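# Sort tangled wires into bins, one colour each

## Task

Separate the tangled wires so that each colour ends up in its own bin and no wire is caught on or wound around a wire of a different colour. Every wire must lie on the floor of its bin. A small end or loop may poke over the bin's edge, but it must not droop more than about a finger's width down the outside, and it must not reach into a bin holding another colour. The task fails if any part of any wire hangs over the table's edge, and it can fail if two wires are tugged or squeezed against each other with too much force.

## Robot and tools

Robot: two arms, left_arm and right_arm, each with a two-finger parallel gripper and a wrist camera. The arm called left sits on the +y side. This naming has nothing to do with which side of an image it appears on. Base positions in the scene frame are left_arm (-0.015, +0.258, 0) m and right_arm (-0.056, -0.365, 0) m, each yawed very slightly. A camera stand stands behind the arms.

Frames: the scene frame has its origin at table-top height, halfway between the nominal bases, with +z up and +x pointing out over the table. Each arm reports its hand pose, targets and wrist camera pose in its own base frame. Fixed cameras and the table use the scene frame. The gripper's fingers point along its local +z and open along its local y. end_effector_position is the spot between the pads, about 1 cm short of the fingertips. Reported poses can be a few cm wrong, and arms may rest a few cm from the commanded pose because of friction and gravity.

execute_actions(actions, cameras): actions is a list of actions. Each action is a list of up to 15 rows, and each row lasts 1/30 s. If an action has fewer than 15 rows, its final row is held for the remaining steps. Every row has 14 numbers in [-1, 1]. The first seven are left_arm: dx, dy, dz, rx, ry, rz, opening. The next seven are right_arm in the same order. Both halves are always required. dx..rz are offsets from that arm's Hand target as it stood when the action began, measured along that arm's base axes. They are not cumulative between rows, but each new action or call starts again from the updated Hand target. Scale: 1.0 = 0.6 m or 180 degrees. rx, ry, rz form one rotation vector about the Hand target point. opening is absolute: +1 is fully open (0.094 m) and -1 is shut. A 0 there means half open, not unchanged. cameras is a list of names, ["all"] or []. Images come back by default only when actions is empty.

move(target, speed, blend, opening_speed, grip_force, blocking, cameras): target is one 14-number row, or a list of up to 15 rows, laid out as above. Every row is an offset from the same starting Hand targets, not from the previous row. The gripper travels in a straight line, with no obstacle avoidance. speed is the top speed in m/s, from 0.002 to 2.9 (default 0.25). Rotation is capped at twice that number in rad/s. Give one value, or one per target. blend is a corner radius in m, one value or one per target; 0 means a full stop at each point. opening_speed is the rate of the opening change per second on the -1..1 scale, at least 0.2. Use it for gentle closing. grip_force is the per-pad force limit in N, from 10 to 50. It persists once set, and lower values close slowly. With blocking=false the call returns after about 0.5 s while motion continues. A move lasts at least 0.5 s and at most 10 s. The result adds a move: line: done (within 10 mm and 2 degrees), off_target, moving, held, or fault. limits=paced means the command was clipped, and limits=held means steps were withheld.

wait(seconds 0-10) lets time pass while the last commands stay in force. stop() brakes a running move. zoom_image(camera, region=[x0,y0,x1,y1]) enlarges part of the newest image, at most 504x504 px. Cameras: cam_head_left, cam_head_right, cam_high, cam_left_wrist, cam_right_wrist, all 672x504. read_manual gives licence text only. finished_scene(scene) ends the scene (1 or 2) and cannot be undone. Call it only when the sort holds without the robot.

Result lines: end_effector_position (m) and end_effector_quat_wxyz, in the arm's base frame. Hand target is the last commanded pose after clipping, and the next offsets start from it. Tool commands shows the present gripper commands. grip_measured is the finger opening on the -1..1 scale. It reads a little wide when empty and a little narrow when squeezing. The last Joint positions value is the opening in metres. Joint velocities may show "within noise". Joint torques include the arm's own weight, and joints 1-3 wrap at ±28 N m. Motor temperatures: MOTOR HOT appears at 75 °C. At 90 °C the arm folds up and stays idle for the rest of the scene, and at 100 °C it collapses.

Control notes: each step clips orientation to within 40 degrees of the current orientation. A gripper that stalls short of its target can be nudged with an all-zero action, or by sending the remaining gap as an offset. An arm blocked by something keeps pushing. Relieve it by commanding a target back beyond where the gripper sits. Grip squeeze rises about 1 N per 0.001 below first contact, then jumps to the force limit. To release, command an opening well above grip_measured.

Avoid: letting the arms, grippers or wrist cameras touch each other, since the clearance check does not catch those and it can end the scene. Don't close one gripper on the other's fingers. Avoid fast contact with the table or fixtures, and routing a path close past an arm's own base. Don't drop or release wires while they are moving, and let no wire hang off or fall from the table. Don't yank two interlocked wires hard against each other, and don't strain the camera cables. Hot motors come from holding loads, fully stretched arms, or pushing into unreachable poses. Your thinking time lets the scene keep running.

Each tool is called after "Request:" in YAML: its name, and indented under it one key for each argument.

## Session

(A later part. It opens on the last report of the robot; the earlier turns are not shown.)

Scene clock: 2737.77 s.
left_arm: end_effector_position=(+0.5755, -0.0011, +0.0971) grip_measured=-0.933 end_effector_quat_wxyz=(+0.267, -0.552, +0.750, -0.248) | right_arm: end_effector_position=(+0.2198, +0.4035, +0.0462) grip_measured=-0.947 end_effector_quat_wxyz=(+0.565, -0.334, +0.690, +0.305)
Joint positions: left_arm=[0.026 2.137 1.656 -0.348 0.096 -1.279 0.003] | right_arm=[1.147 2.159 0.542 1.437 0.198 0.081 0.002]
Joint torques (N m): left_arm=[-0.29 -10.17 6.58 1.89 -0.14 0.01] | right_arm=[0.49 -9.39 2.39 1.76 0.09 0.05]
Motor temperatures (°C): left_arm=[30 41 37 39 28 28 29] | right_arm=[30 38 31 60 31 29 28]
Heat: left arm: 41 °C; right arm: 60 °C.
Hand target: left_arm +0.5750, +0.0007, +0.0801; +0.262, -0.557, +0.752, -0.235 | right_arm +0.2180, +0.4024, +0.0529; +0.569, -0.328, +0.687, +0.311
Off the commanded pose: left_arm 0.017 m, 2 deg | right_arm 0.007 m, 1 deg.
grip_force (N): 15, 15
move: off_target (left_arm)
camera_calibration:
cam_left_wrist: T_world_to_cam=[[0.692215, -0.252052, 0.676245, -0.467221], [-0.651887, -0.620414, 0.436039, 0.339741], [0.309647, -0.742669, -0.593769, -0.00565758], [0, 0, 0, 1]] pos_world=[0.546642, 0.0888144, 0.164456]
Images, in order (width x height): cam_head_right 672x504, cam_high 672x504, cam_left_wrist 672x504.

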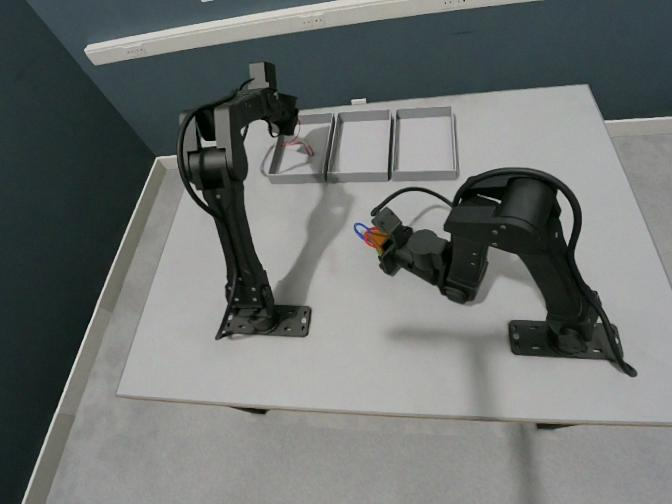

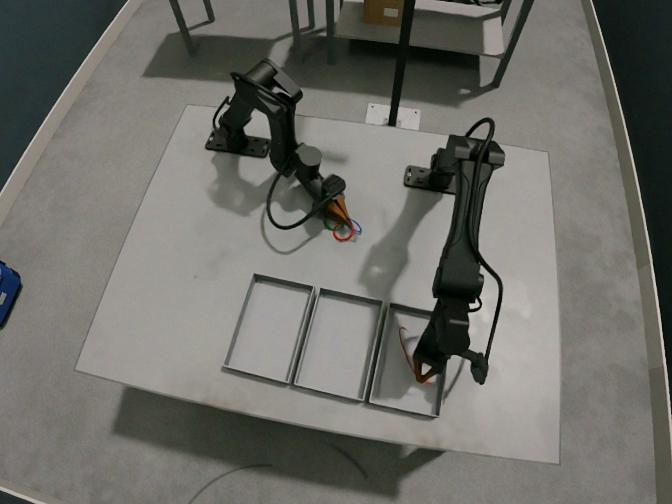

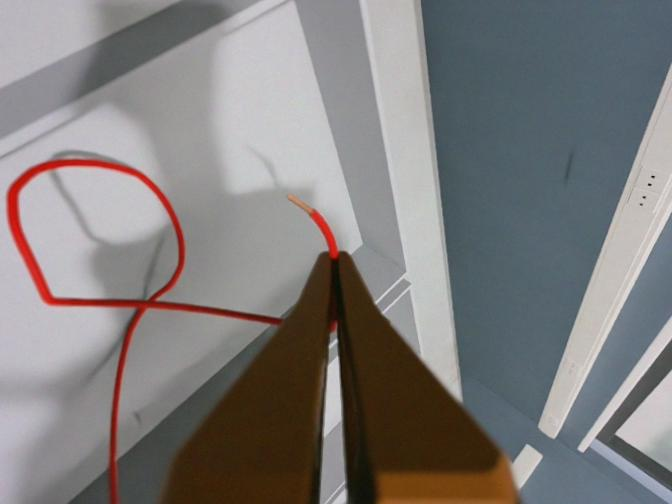

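Request:
move:
  target: [0.0, 0.0, -0.067, 0, 0, 0, -0.97, 0, 0, 0, 0, 0, 0, -0.95]
  speed: 0.06
  cameras: ["cam_head_right", "cam_high", "cam_left_wrist"]

Request:
zoom_image:
  camera: "cam_high"
  region: [340, 290, 500, 430]

Request:
zoom_image:
  camera: "cam_head_right"
  region: [250, 90, 370, 195]

Scene clock: 2747.20 s.
left_arm: end_effector_position=(+0.5769, -0.0011, +0.0583) grip_measured=-0.933 end_effector_quat_wxyz=(+0.268, -0.552, +0.750, -0.249) | right_arm: end_effector_position=(+0.2198, +0.4035, +0.0462) grip_measured=-0.947 end_effector_quat_wxyz=(+0.565, -0.334, +0.690, +0.305)
Joint positions: left_arm=[0.026 2.188 1.575 -0.214 0.096 -1.28 0.003] | right_arm=[1.147 2.159 0.542 1.437 0.198 0.081 0.002]
Joint torques (N m): left_arm=[-0.29 -10.19 6.3 1.91 -0.16 0] | right_arm=[0.39 -9.17 2.28 1.79 0.09 0.08]
Motor temperatures (°C): left_arm=[30 42 36 40 28 28 29] | right_arm=[30 38 31 60 31 29 28]
Heat: left arm: 42 °C; right arm: 60 °C.
Hand target: left_arm +0.5748, +0.0006, +0.0397; +0.262, -0.557, +0.752, -0.235 | right_arm +0.2180, +0.4024, +0.0529; +0.569, -0.328, +0.687, +0.311
Off the commanded pose: left_arm 0.019 m, 2 deg | right_arm 0.007 m, 1 deg.
grip_force (N): 15, 15
move: off_target (left_arm)
camera_calibration:
cam_left_wrist: T_world_to_cam=[[0.691143, -0.251346, 0.677604, -0.441303], [-0.652313, -0.620591, 0.435149, 0.357952], [0.311141, -0.74276, -0.592873, -0.0300307], [0, 0, 0, 1]] pos_world=[0.547844, 0.0889159, 0.125462]
Images, in order (width x height): cam_head_right 672x504, cam_high 672x504, cam_left_wrist 672x504.

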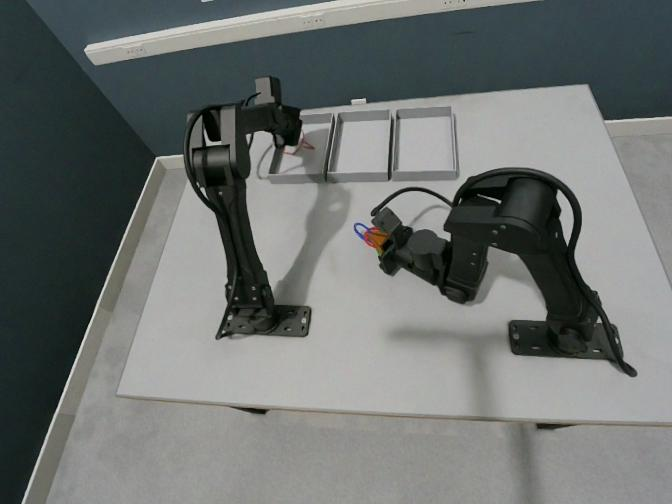

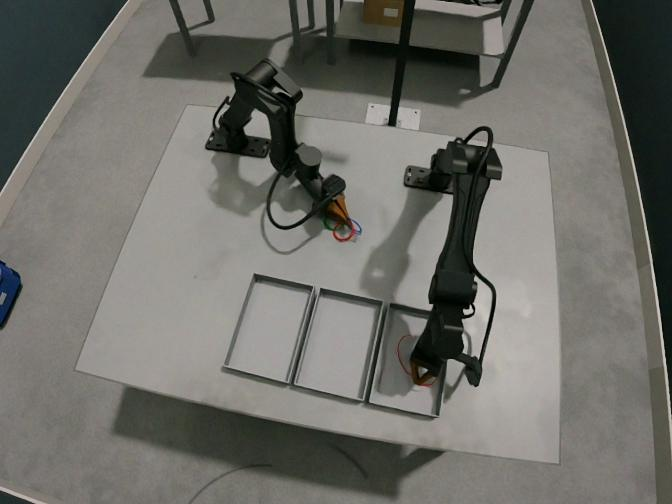

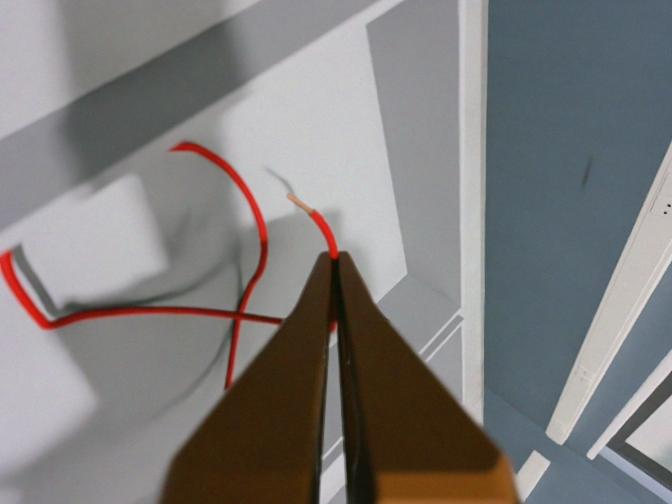

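Scaled by 3.150 from the camera's 672x504 image, which has a finer 960x720 frame.

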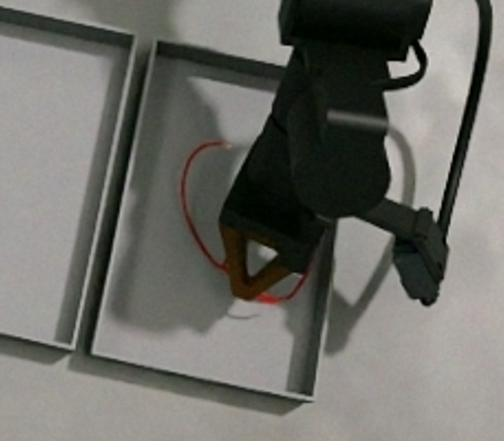

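Scaled by 4.200 from the camera's 672x504 image, which has a finer 960x720 frame.

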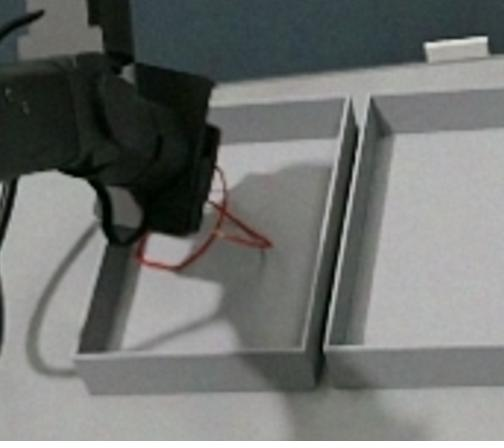

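Request:
move:
  target: [0.0, -0.02, -0.033, 0, 0, 0, -0.97, 0, 0, 0, 0, 0, 0, -0.95]
  speed: 0.05
  cameras: ["cam_left_wrist"]

Scene clock: 2753.00 s.
left_arm: end_effector_position=(+0.5780, -0.0138, +0.0398) grip_measured=-0.933 end_effector_quat_wxyz=(+0.269, -0.551, +0.750, -0.250) | right_arm: end_effector_position=(+0.2198, +0.4035, +0.0462) grip_measured=-0.947 end_effector_quat_wxyz=(+0.565, -0.334, +0.690, +0.305)
Joint positions: left_arm=[-0.001 2.218 1.543 -0.148 0.079 -1.299 0.003] | right_arm=[1.147 2.159 0.542 1.437 0.198 0.081 0.002]
Joint torques (N m): left_arm=[-0.2 -10.15 6.06 1.91 -0.18 0.01] | right_arm=[0.4 -9.2 2.26 1.77 0.09 0.08]
Motor temperatures (°C): left_arm=[30 43 36 40 28 28 29] | right_arm=[30 38 31 60 31 29 28]
Heat: left arm: 43 °C; right arm: 60 °C.
Hand target: left_arm +0.5748, -0.0114, +0.0198; +0.262, -0.557, +0.753, -0.235 | right_arm +0.2180, +0.4024, +0.0529; +0.569, -0.328, +0.687, +0.311
Off the commanded pose: left_arm 0.020 m, 2 deg | right_arm 0.007 m, 1 deg.
grip_force (N): 15, 15
move: off_target (left_arm)
camera_calibration:
cam_left_wrist: T_world_to_cam=[[0.688669, -0.252458, 0.679706, -0.431434], [-0.654786, -0.619179, 0.433443, 0.360302], [0.311434, -0.74356, -0.591715, -0.0510524], [0, 0, 0, 1]] pos_world=[0.548935, 0.0762117, 0.10687]
Images, in order (width x height): cam_left_wrist 672x504.

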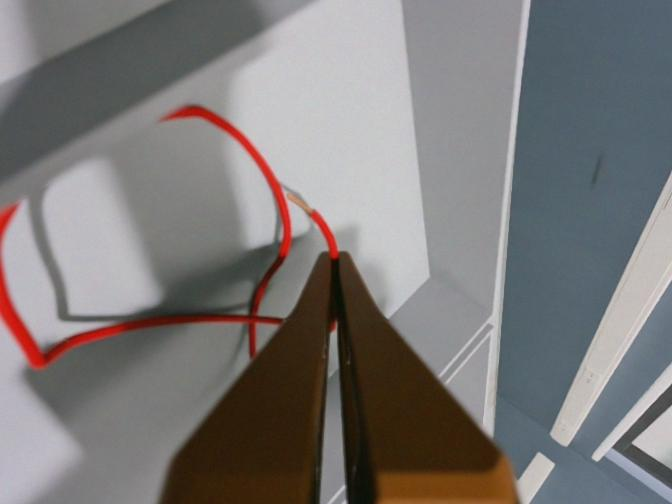

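Request:
move:
  target: [0.0, 0.0, 0.0, 0, 0, 0, -0.4, 0, 0, 0, 0, 0, 0, -0.95]
  speed: 0.05
  opening_speed: 0.4
  cameras: ["cam_head_right", "cam_high", "cam_left_wrist"]

Scene clock: 2759.43 s.
left_arm: end_effector_position=(+0.5782, -0.0138, +0.0400) grip_measured=-0.403 end_effector_quat_wxyz=(+0.269, -0.551, +0.749, -0.250) | right_arm: end_effector_position=(+0.2198, +0.4035, +0.0462) grip_measured=-0.947 end_effector_quat_wxyz=(+0.565, -0.334, +0.690, +0.305)
Joint positions: left_arm=[-0.001 2.218 1.543 -0.146 0.078 -1.3 0.028] | right_arm=[1.147 2.159 0.542 1.437 0.198 0.081 0.002]
Joint torques (N m): left_arm=[-0.2 -10.15 6.06 1.89 -0.17 0.02] | right_arm=[0.46 -9.24 2.19 1.77 0.08 0.09]
Motor temperatures (°C): left_arm=[30 42 36 41 28 28 29] | right_arm=[30 38 31 60 31 29 28]
Heat: left arm: 42 °C; right arm: 60 °C.
Hand target: left_arm +0.5748, -0.0114, +0.0198; +0.262, -0.557, +0.753, -0.235 | right_arm +0.2180, +0.4024, +0.0529; +0.569, -0.328, +0.687, +0.311
Off the commanded pose: left_arm 0.021 m, 2 deg | right_arm 0.007 m, 1 deg.
grip_force (N): 15, 15
move: off_target (left_arm)
camera_calibration:
cam_left_wrist: T_world_to_cam=[[0.688029, -0.252124, 0.680478, -0.431398], [-0.654938, -0.619574, 0.432647, 0.36048], [0.312526, -0.743345, -0.59141, -0.0516122], [0, 0, 0, 1]] pos_world=[0.549037, 0.0762129, 0.107072]
Images, in order (width x height): cam_head_right 672x504, cam_high 672x504, cam_left_wrist 672x504.

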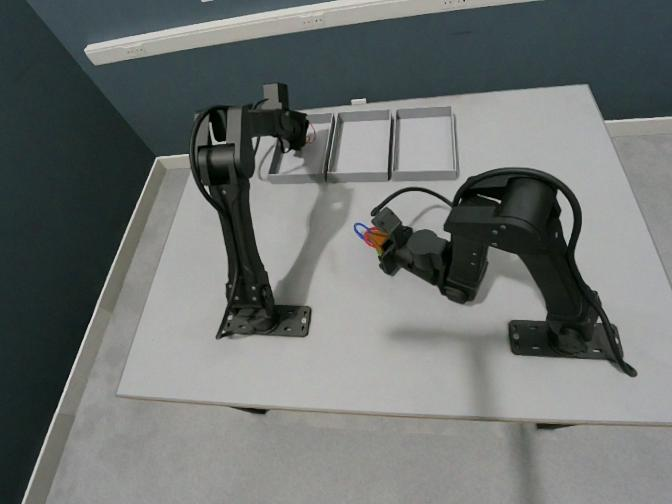

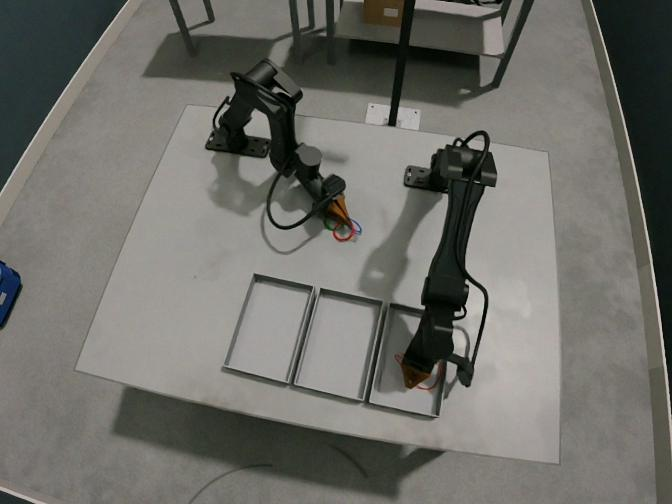

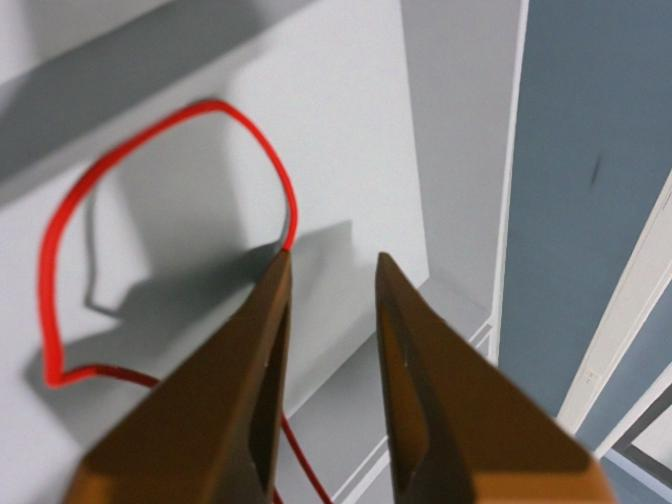

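Request:
zoom_image:
  camera: "cam_left_wrist"
  region: [0, 60, 440, 504]

Request:
zoom_image:
  camera: "cam_high"
  region: [340, 290, 500, 430]

Request:
zoom_image:
  camera: "cam_head_right"
  region: [250, 90, 370, 195]

Scaled by 1.135 from the camera's 672x504 image, which has a finer 960x720 frame.

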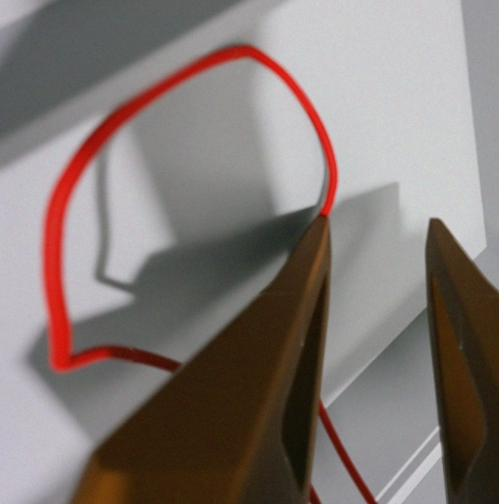

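Scaled by 3.150 from the camera's 672x504 image, which has a finer 960x720 frame.

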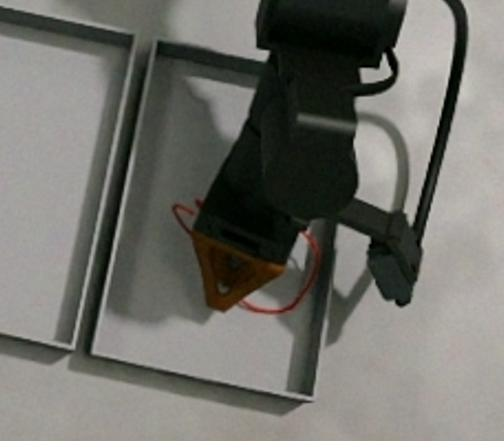

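Scaled by 4.200 from the camera's 672x504 image, which has a finer 960x720 frame.

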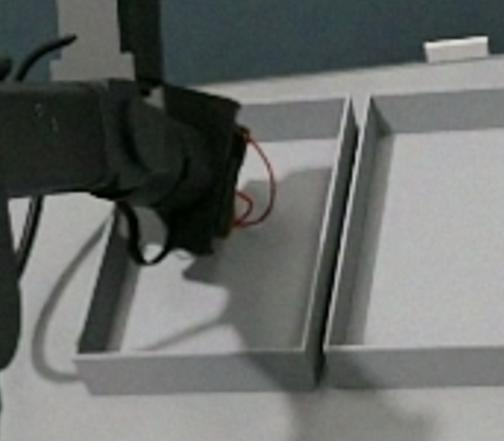

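Request:
move:
  target: [-0.03, 0.0, 0.092, 0, 0, 0, -0.4, 0, 0, 0, 0, 0, 0, -0.95]
  speed: 0.04
  cameras: ["cam_head_right", "cam_high", "cam_left_wrist"]

Request:
zoom_image:
  camera: "cam_high"
  region: [340, 290, 500, 430]

Request:
zoom_image:
  camera: "cam_head_right"
  region: [250, 90, 370, 195]

Scene clock: 2779.03 s.
left_arm: end_effector_position=(+0.5598, -0.0138, +0.0547) grip_measured=-0.403 end_effector_quat_wxyz=(+0.247, -0.558, +0.757, -0.234) | right_arm: end_effector_position=(+0.2198, +0.4035, +0.0462) grip_measured=-0.947 end_effector_quat_wxyz=(+0.565, -0.334, +0.690, +0.305)
Joint positions: left_arm=[-0.001 2.154 1.543 -0.269 0.078 -1.3 0.028] | right_arm=[1.147 2.159 0.542 1.437 0.198 0.081 0.002]
Joint torques (N m): left_arm=[-0.23 -15.95 6 1.57 -0.17 0] | right_arm=[0.46 -9.22 2.19 1.78 0.1 0.04]
Motor temperatures (°C): left_arm=[30 43 36 41 28 28 29] | right_arm=[30 38 31 60 31 29 28]
Heat: left arm: 43 °C; right arm: 60 °C.
Hand target: left_arm +0.5568, -0.0114, +0.0751; +0.262, -0.557, +0.753, -0.235 | right_arm +0.2180, +0.4024, +0.0529; +0.569, -0.328, +0.687, +0.311
Off the commanded pose: left_arm 0.021 m, 2 deg | right_arm 0.007 m, 1 deg.
grip_force (N): 15, 15
move: off_target (left_arm)
camera_calibration:
cam_left_wrist: T_world_to_cam=[[0.726778, -0.252182, 0.638904, -0.44806], [-0.628424, -0.619604, 0.470292, 0.325205], [0.277269, -0.7433, -0.608792, -0.0164038], [0, 0, 0, 1]] pos_world=[0.534555, 0.0763128, 0.12334]
Images, in order (width x height): cam_head_right 672x504, cam_high 672x504, cam_left_wrist 672x504.

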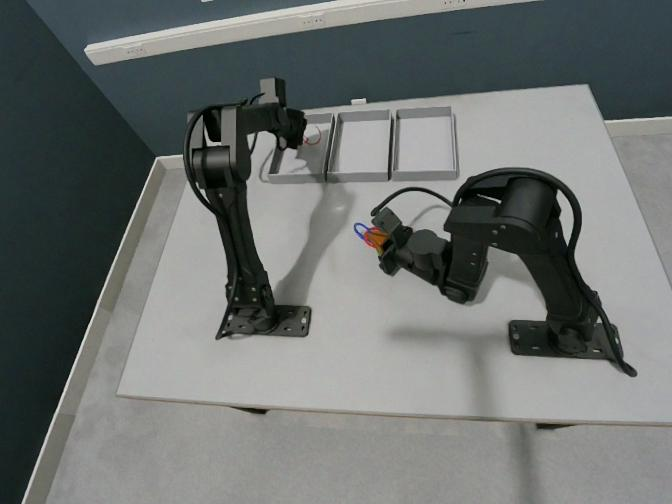

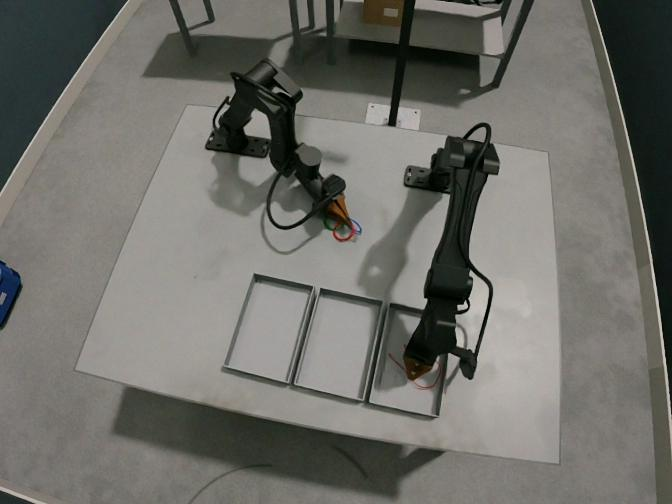

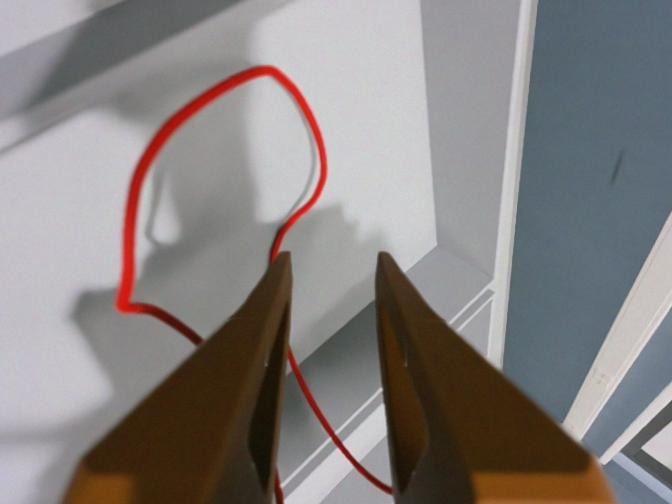

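Scaled by 3.150 from the camera's 672x504 image, which has a finer 960x720 frame.

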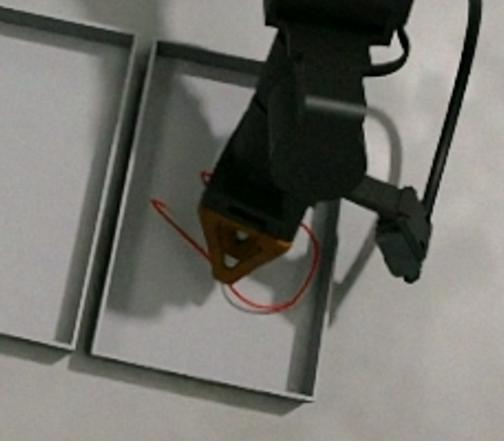

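Scaled by 4.200 from the camera's 672x504 image, which has a finer 960x720 frame.

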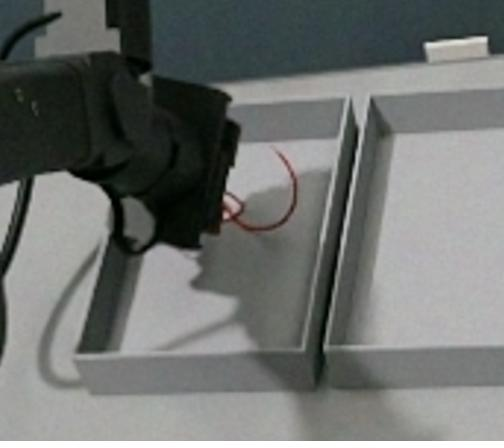

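Request:
move:
  target: [-0.075, 0.0, 0.192, 0, 0, 0, -0.4, 0, 0, 0, 0, 0, 0, -0.95]
  speed: 0.08
  cameras: ["cam_head_right", "cam_high", "cam_left_wrist"]

Request:
zoom_image:
  camera: "cam_high"
  region: [340, 290, 500, 430]

Request:
zoom_image:
  camera: "cam_head_right"
  region: [250, 90, 370, 195]

Scene clock: 2788.90 s.
left_arm: end_effector_position=(+0.5114, -0.0137, +0.1619) grip_measured=-0.403 end_effector_quat_wxyz=(+0.237, -0.561, +0.760, -0.227) | right_arm: end_effector_position=(+0.2198, +0.4035, +0.0462) grip_measured=-0.947 end_effector_quat_wxyz=(+0.565, -0.334, +0.690, +0.305)
Joint positions: left_arm=[-0.001 1.9 1.621 -0.628 0.078 -1.3 0.028] | right_arm=[1.147 2.159 0.542 1.437 0.198 0.081 0.002]
Joint torques (N m): left_arm=[-0.24 -13.44 9.4 1.54 -0.17 0] | right_arm=[0.44 -9.17 2.32 1.79 0.11 0.06]
Motor temperatures (°C): left_arm=[30 46 36 40 28 28 29] | right_arm=[30 38 31 60 31 29 28]
Heat: left arm: 46 °C; right arm: 60 °C.
Hand target: left_arm +0.5119, -0.0114, +0.1903; +0.262, -0.557, +0.753, -0.235 | right_arm +0.2180, +0.4024, +0.0529; +0.569, -0.328, +0.687, +0.311
Off the commanded pose: left_arm 0.028 m, 3 deg | right_arm 0.007 m, 1 deg.
grip_force (N): 15, 15
move: off_target (left_arm)
camera_calibration:
cam_left_wrist: T_world_to_cam=[[0.74346, -0.251812, 0.619563, -0.486794], [-0.615611, -0.619666, 0.486864, 0.23513], [0.261324, -0.743374, -0.615715, 0.0715552], [0, 0, 0, 1]] pos_world=[0.487961, 0.0763135, 0.231181]
Images, in order (width x height): cam_head_right 672x504, cam_high 672x504, cam_left_wrist 672x504.

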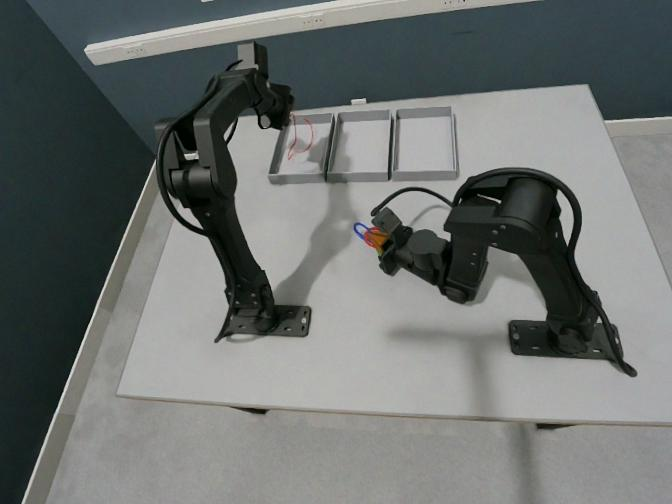

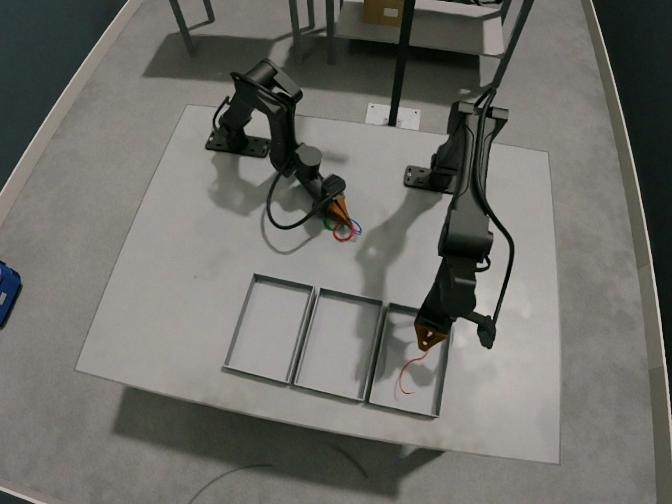

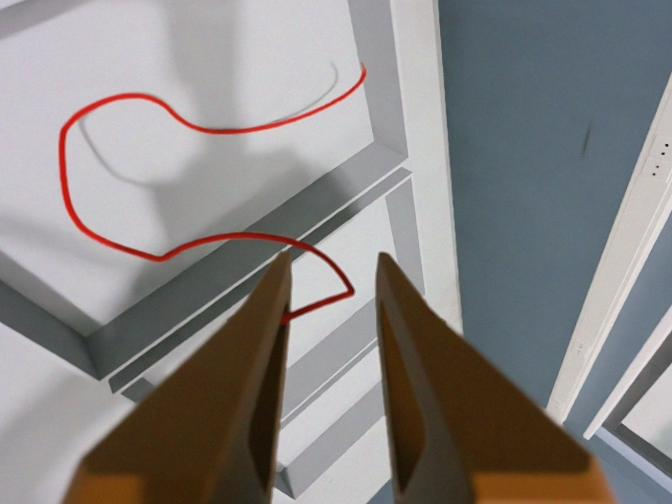

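Scaled by 3.150 from the camera's 672x504 image, which has a finer 960x720 frame.

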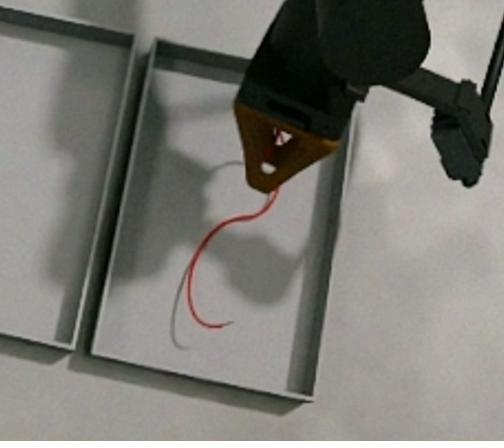

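Scaled by 4.200 from the camera's 672x504 image, which has a finer 960x720 frame.

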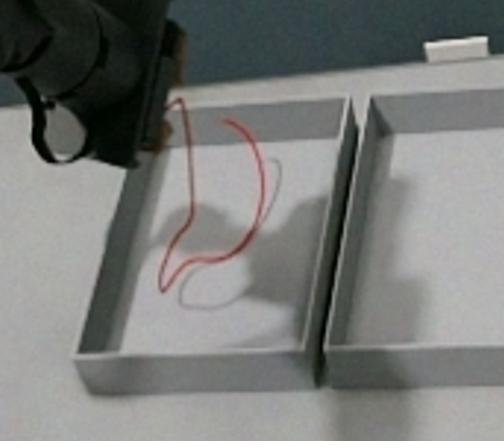

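Request:
zoom_image:
  camera: "cam_left_wrist"
  region: [200, 200, 480, 480]

Request:
zoom_image:
  camera: "cam_high"
  region: [400, 310, 470, 370]

Request:
zoom_image:
  camera: "cam_head_right"
  region: [270, 80, 330, 140]

Scaled by 1.800 from the camera's 672x504 image, which has a finer 960x720 frame.

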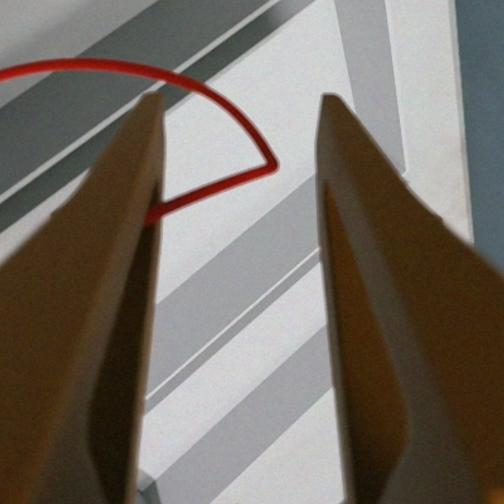

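Scaled by 7.200 from the camera's 672x504 image, which has a finer 960x720 frame.

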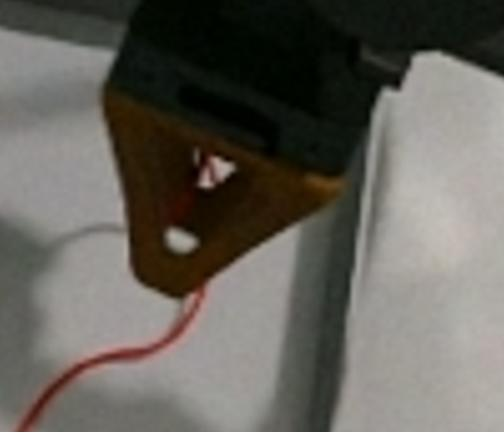

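Scaled by 8.400 from the camera's 672x504 image, which has a finer 960x720 frame.

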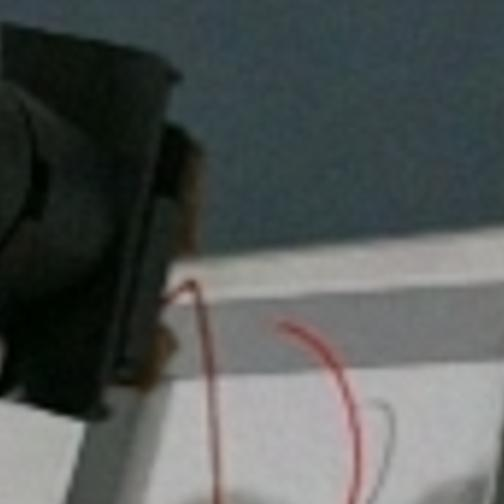

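Request:
move:
  target: [-0.015, 0.0, -0.22, -0.02, 0.16, -0.03, -0.4, 0, 0, 0, 0, 0, 0, -0.95]
  speed: 0.07
  cameras: ["cam_head_right", "cam_high", "cam_left_wrist"]

Request:
zoom_image:
  camera: "cam_high"
  region: [340, 290, 500, 430]

Request:
zoom_image:
  camera: "cam_head_right"
  region: [250, 90, 370, 195]

Scene clock: 2847.80 s.
left_arm: end_effector_position=(+0.5014, -0.0143, +0.0663) grip_measured=-0.403 end_effector_quat_wxyz=(+0.047, -0.568, +0.811, -0.130) | right_arm: end_effector_position=(+0.2198, +0.4035, +0.0462) grip_measured=-0.947 end_effector_quat_wxyz=(+0.565, -0.334, +0.690, +0.305)
Joint positions: left_arm=[0.029 2.29 2.015 -1.072 0.165 -1.211 0.028] | right_arm=[1.147 2.159 0.542 1.437 0.198 0.081 0.002]
Joint torques (N m): left_arm=[0.43 -10.4 8.87 0.65 0.07 0.04] | right_arm=[0.51 -9.28 2.26 1.78 0.07 0.11]
Motor temperatures (°C): left_arm=[30 44 39 39 28 28 29] | right_arm=[30 38 31 60 31 29 28]
Heat: left arm: 44 °C; right arm: 60 °C.
Hand target: left_arm +0.5029, -0.0114, +0.0584; +0.038, -0.570, +0.812, -0.124 | right_arm +0.2180, +0.4024, +0.0529; +0.569, -0.328, +0.687, +0.311
Off the commanded pose: left_arm 0.009 m, 1 deg | right_arm 0.007 m, 1 deg.
grip_force (N): 15, 15
move: done
camera_calibration:
cam_left_wrist: T_world_to_cam=[[0.912911, -0.30496, 0.271279, -0.482873], [-0.400902, -0.545196, 0.736233, 0.152155], [-0.0766214, -0.780871, -0.619975, 0.184058], [0, 0, 0, 1]] pos_world=[0.515922, 0.0794226, 0.133083]
Images, in order (width x height): cam_head_right 672x504, cam_high 672x504, cam_left_wrist 672x504.

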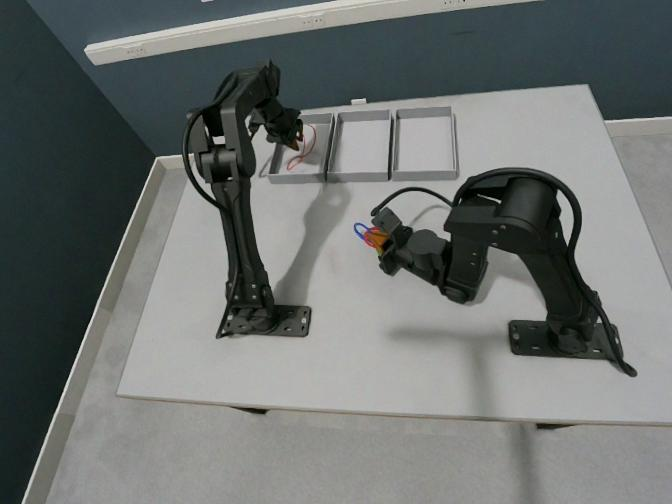

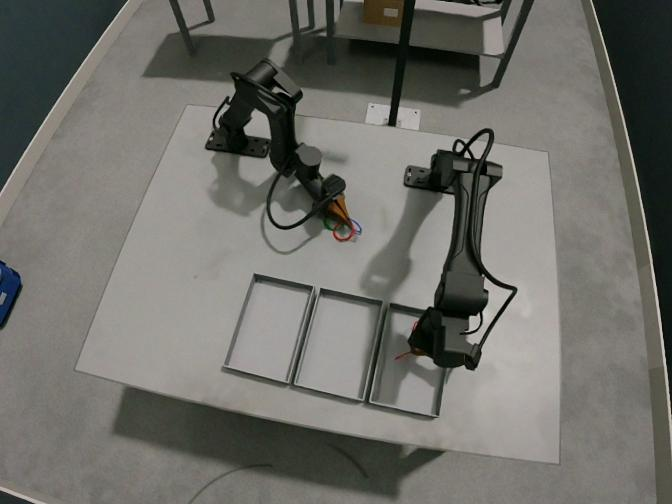

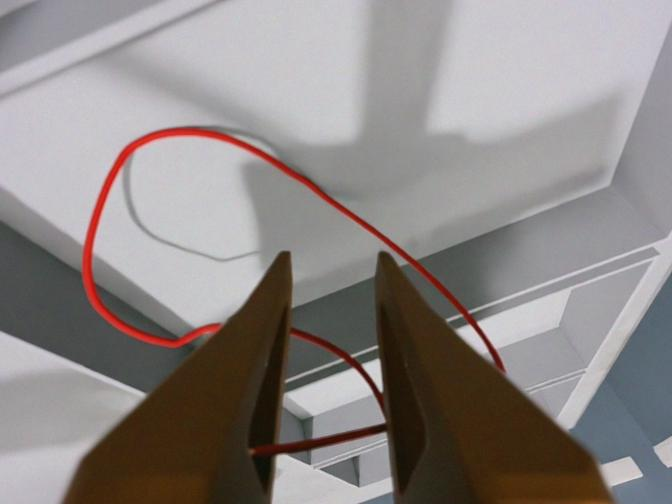

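Scaled by 3.150 from the camera's 672x504 image, which has a finer 960x720 frame.

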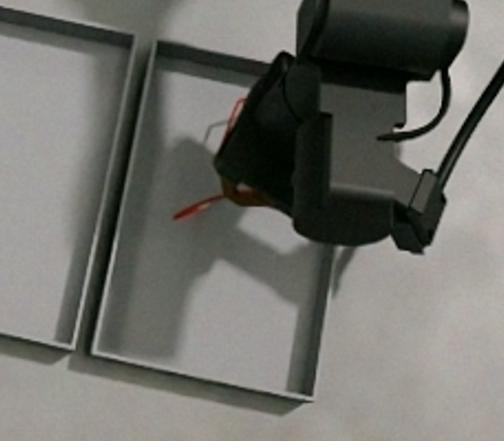

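Scaled by 4.200 from the camera's 672x504 image, which has a finer 960x720 frame.

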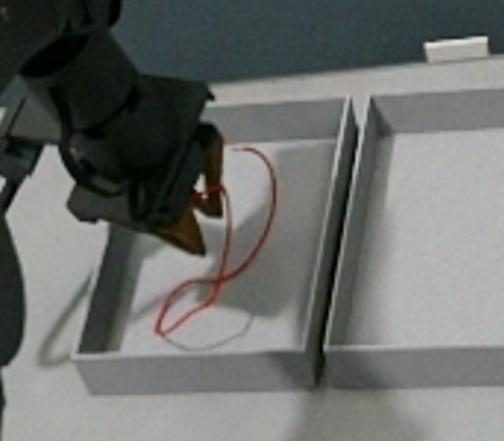

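Request:
zoom_image:
  camera: "cam_left_wrist"
  region: [170, 220, 510, 504]

Request:
zoom_image:
  camera: "cam_head_right"
  region: [275, 110, 335, 175]

Request:
zoom_image:
  camera: "cam_high"
  region: [385, 310, 445, 370]

Scaled by 1.482 from the camera's 672x504 image, which has a finer 960x720 frame.

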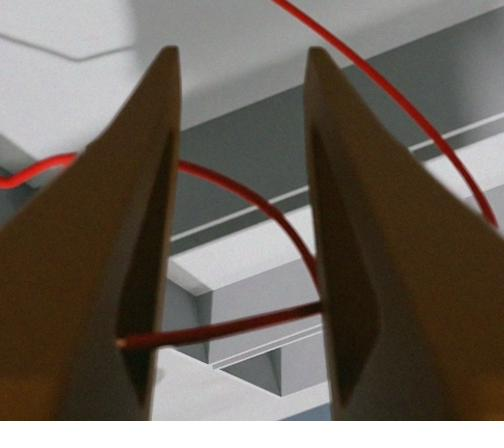

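Scaled by 7.754 from the camera's 672x504 image, which has a finer 960x720 frame.

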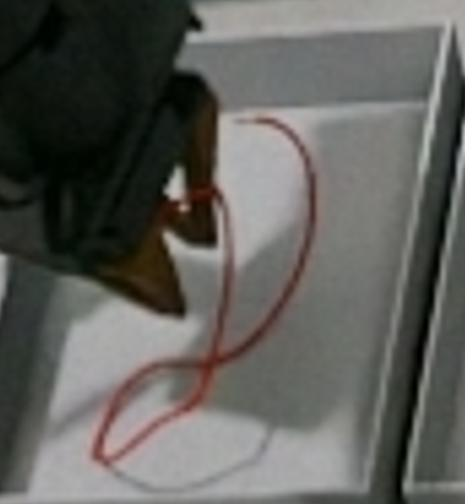

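Scaled by 8.400 from the camera's 672x504 image, which has a finer 960x720 frame.

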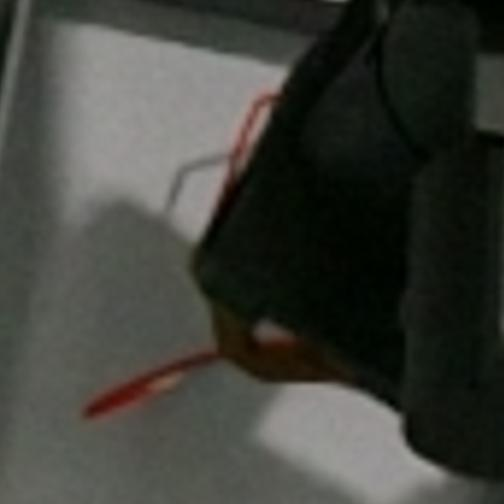

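Request:
move:
  target: [0.0, 0.0, 0.0, 0, 0, 0, 0.3, 0, 0, 0, 0, 0, 0, -0.95]
  speed: 0.05
  opening_speed: 0.5
  cameras: ["cam_head_right", "cam_high", "cam_left_wrist"]

Request:
zoom_image:
  camera: "cam_head_right"
  region: [265, 100, 335, 185]

Scene clock: 2869.47 s.
left_arm: end_effector_position=(+0.5011, -0.0143, +0.0662) grip_measured=+0.297 end_effector_quat_wxyz=(+0.046, -0.568, +0.812, -0.130) | right_arm: end_effector_position=(+0.2198, +0.4035, +0.0462) grip_measured=-0.947 end_effector_quat_wxyz=(+0.565, -0.334, +0.690, +0.305)
Joint positions: left_arm=[0.029 2.29 2.015 -1.073 0.165 -1.211 0.061] | right_arm=[1.147 2.159 0.542 1.437 0.198 0.081 0.002]
Joint torques (N m): left_arm=[0.43 -10.4 8.84 0.64 0.07 0.03] | right_arm=[0.5 -9.24 2.15 1.75 0.07 0.07]
Motor temperatures (°C): left_arm=[30 45 38 38 28 28 29] | right_arm=[30 38 31 60 31 29 28]
Heat: left arm: 45 °C; right arm: 60 °C.
Hand target: left_arm +0.5029, -0.0114, +0.0584; +0.038, -0.570, +0.811, -0.124 | right_arm +0.2180, +0.4024, +0.0529; +0.569, -0.328, +0.687, +0.311
Off the commanded pose: left_arm 0.009 m, 1 deg | right_arm 0.007 m, 1 deg.
grip_force (N): 15, 15
move: done
camera_calibration:
cam_left_wrist: T_world_to_cam=[[0.913091, -0.305232, 0.270366, -0.482669], [-0.400301, -0.544806, 0.736849, 0.151596], [-0.0776133, -0.781038, -0.619642, 0.184443], [0, 0, 0, 1]] pos_world=[0.51572, 0.0793217, 0.133082]
Images, in order (width x height): cam_head_right 672x504, cam_high 672x504, cam_left_wrist 672x504.

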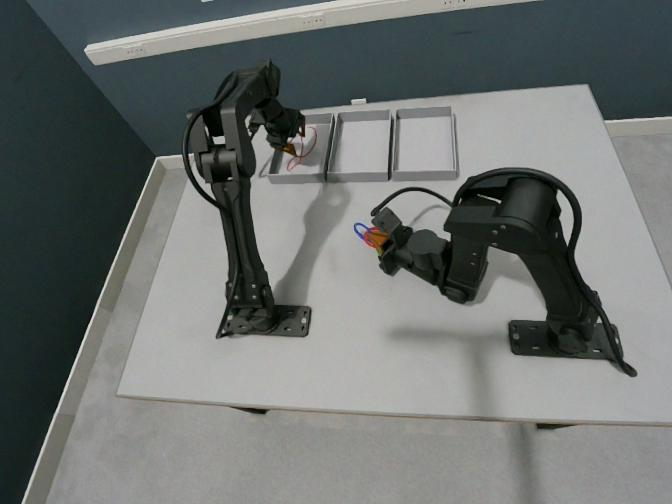

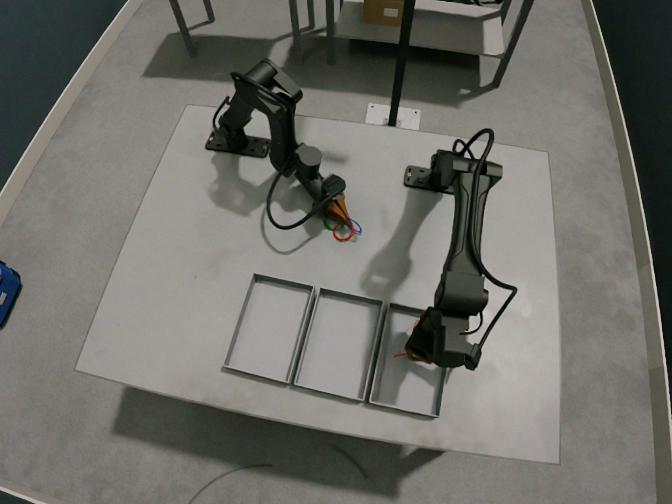

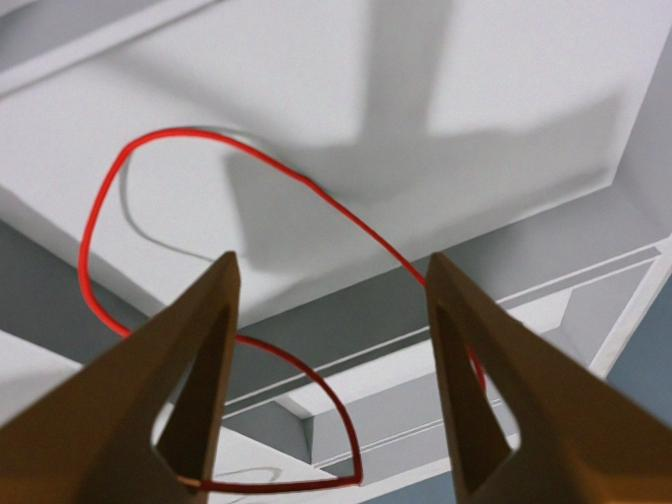

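Scaled by 5.929 from the camera's 672x504 image, which has a finer 960x720 frame.

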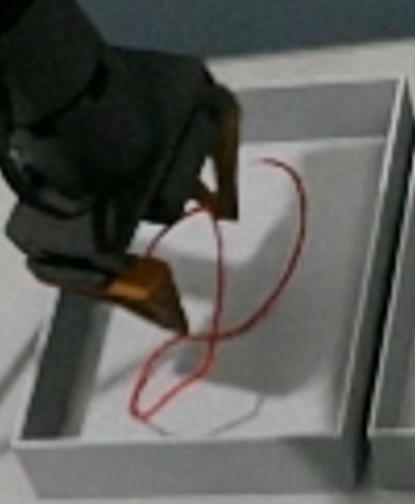

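Request:
move:
  target: [-0.083, 0.0, 0.0, 0, 0, 0, 0.3, 0, 0, 0, 0, 0, 0, -0.95]
  speed: 0.05
  cameras: ["cam_head_right", "cam_high", "cam_left_wrist"]

Request:
zoom_image:
  camera: "cam_head_right"
  region: [255, 100, 335, 195]

Request:
zoom_image:
  camera: "cam_left_wrist"
  region: [40, 220, 480, 504]

Scene clock: 2907.97 s.
left_arm: end_effector_position=(+0.4511, -0.0141, +0.0394) grip_measured=+0.297 end_effector_quat_wxyz=(+0.019, -0.572, +0.813, -0.112) | right_arm: end_effector_position=(+0.2198, +0.4035, +0.0462) grip_measured=-0.947 end_effector_quat_wxyz=(+0.565, -0.334, +0.690, +0.305)
Joint positions: left_arm=[0.032 2.156 1.699 -0.958 0.165 -1.206 0.061] | right_arm=[1.147 2.159 0.542 1.437 0.198 0.081 0.002]
Joint torques (N m): left_arm=[0.43 -15.43 5.48 0.69 0.07 0.03] | right_arm=[0.46 -9.09 2.22 1.8 0.06 0.09]
Motor temperatures (°C): left_arm=[30 45 37 37 28 28 29] | right_arm=[30 38 31 60 31 29 28]
Heat: left arm: 45 °C; right arm: 60 °C.
Hand target: left_arm +0.4530, -0.0114, +0.0583; +0.038, -0.570, +0.811, -0.124 | right_arm +0.2180, +0.4024, +0.0529; +0.569, -0.328, +0.687, +0.311
Off the commanded pose: left_arm 0.019 m, 3 deg | right_arm 0.007 m, 1 deg.
grip_force (N): 15, 15
move: off_target (left_arm)
camera_calibration:
cam_left_wrist: T_world_to_cam=[[0.928589, -0.30553, 0.210653, -0.434288], [-0.351759, -0.543728, 0.761988, 0.128639], [-0.118272, -0.781672, -0.612373, 0.182254], [0, 0, 0, 1]] pos_world=[0.47008, 0.07972, 0.10507]
Images, in order (width x height): cam_head_right 672x504, cam_high 672x504, cam_left_wrist 672x504.

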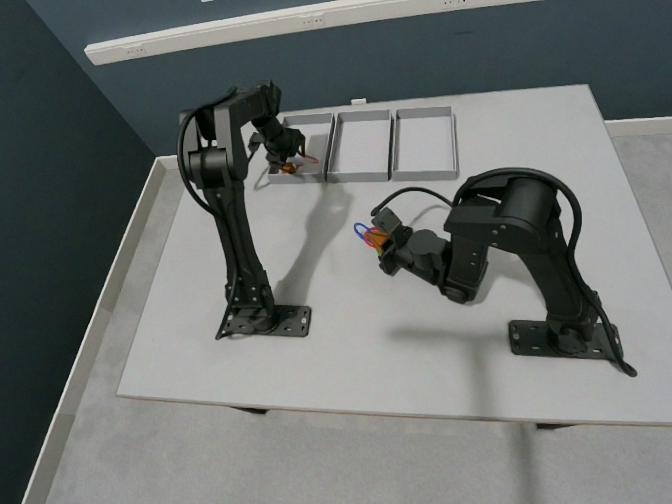

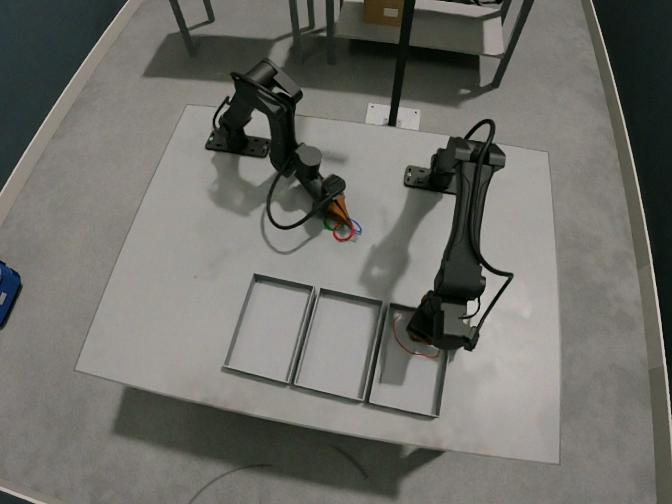

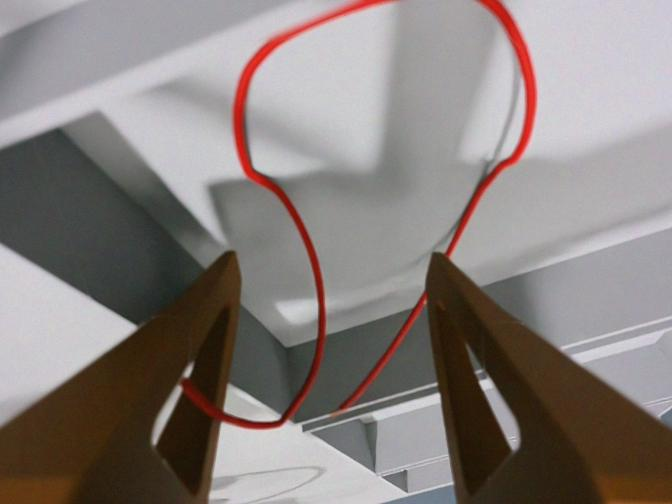

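Scaled by 5.305 from the camera's 672x504 image, which has a finer 960x720 frame.

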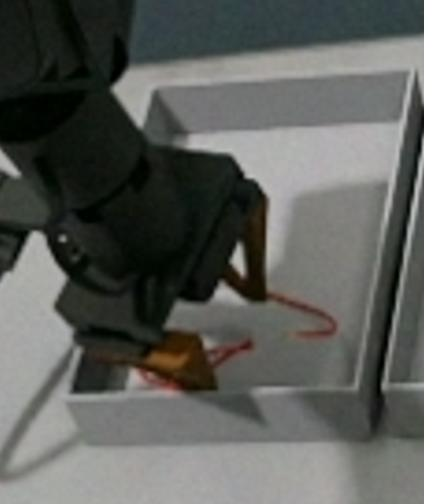

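Scaled by 1.145 from the camera's 672x504 image, which has a finer 960x720 frame.

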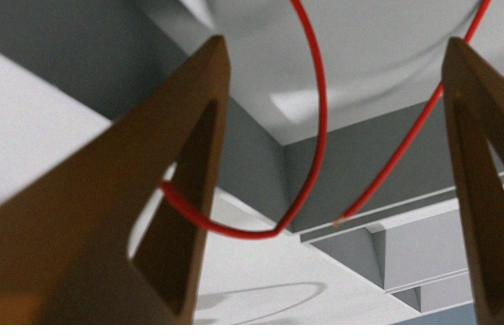

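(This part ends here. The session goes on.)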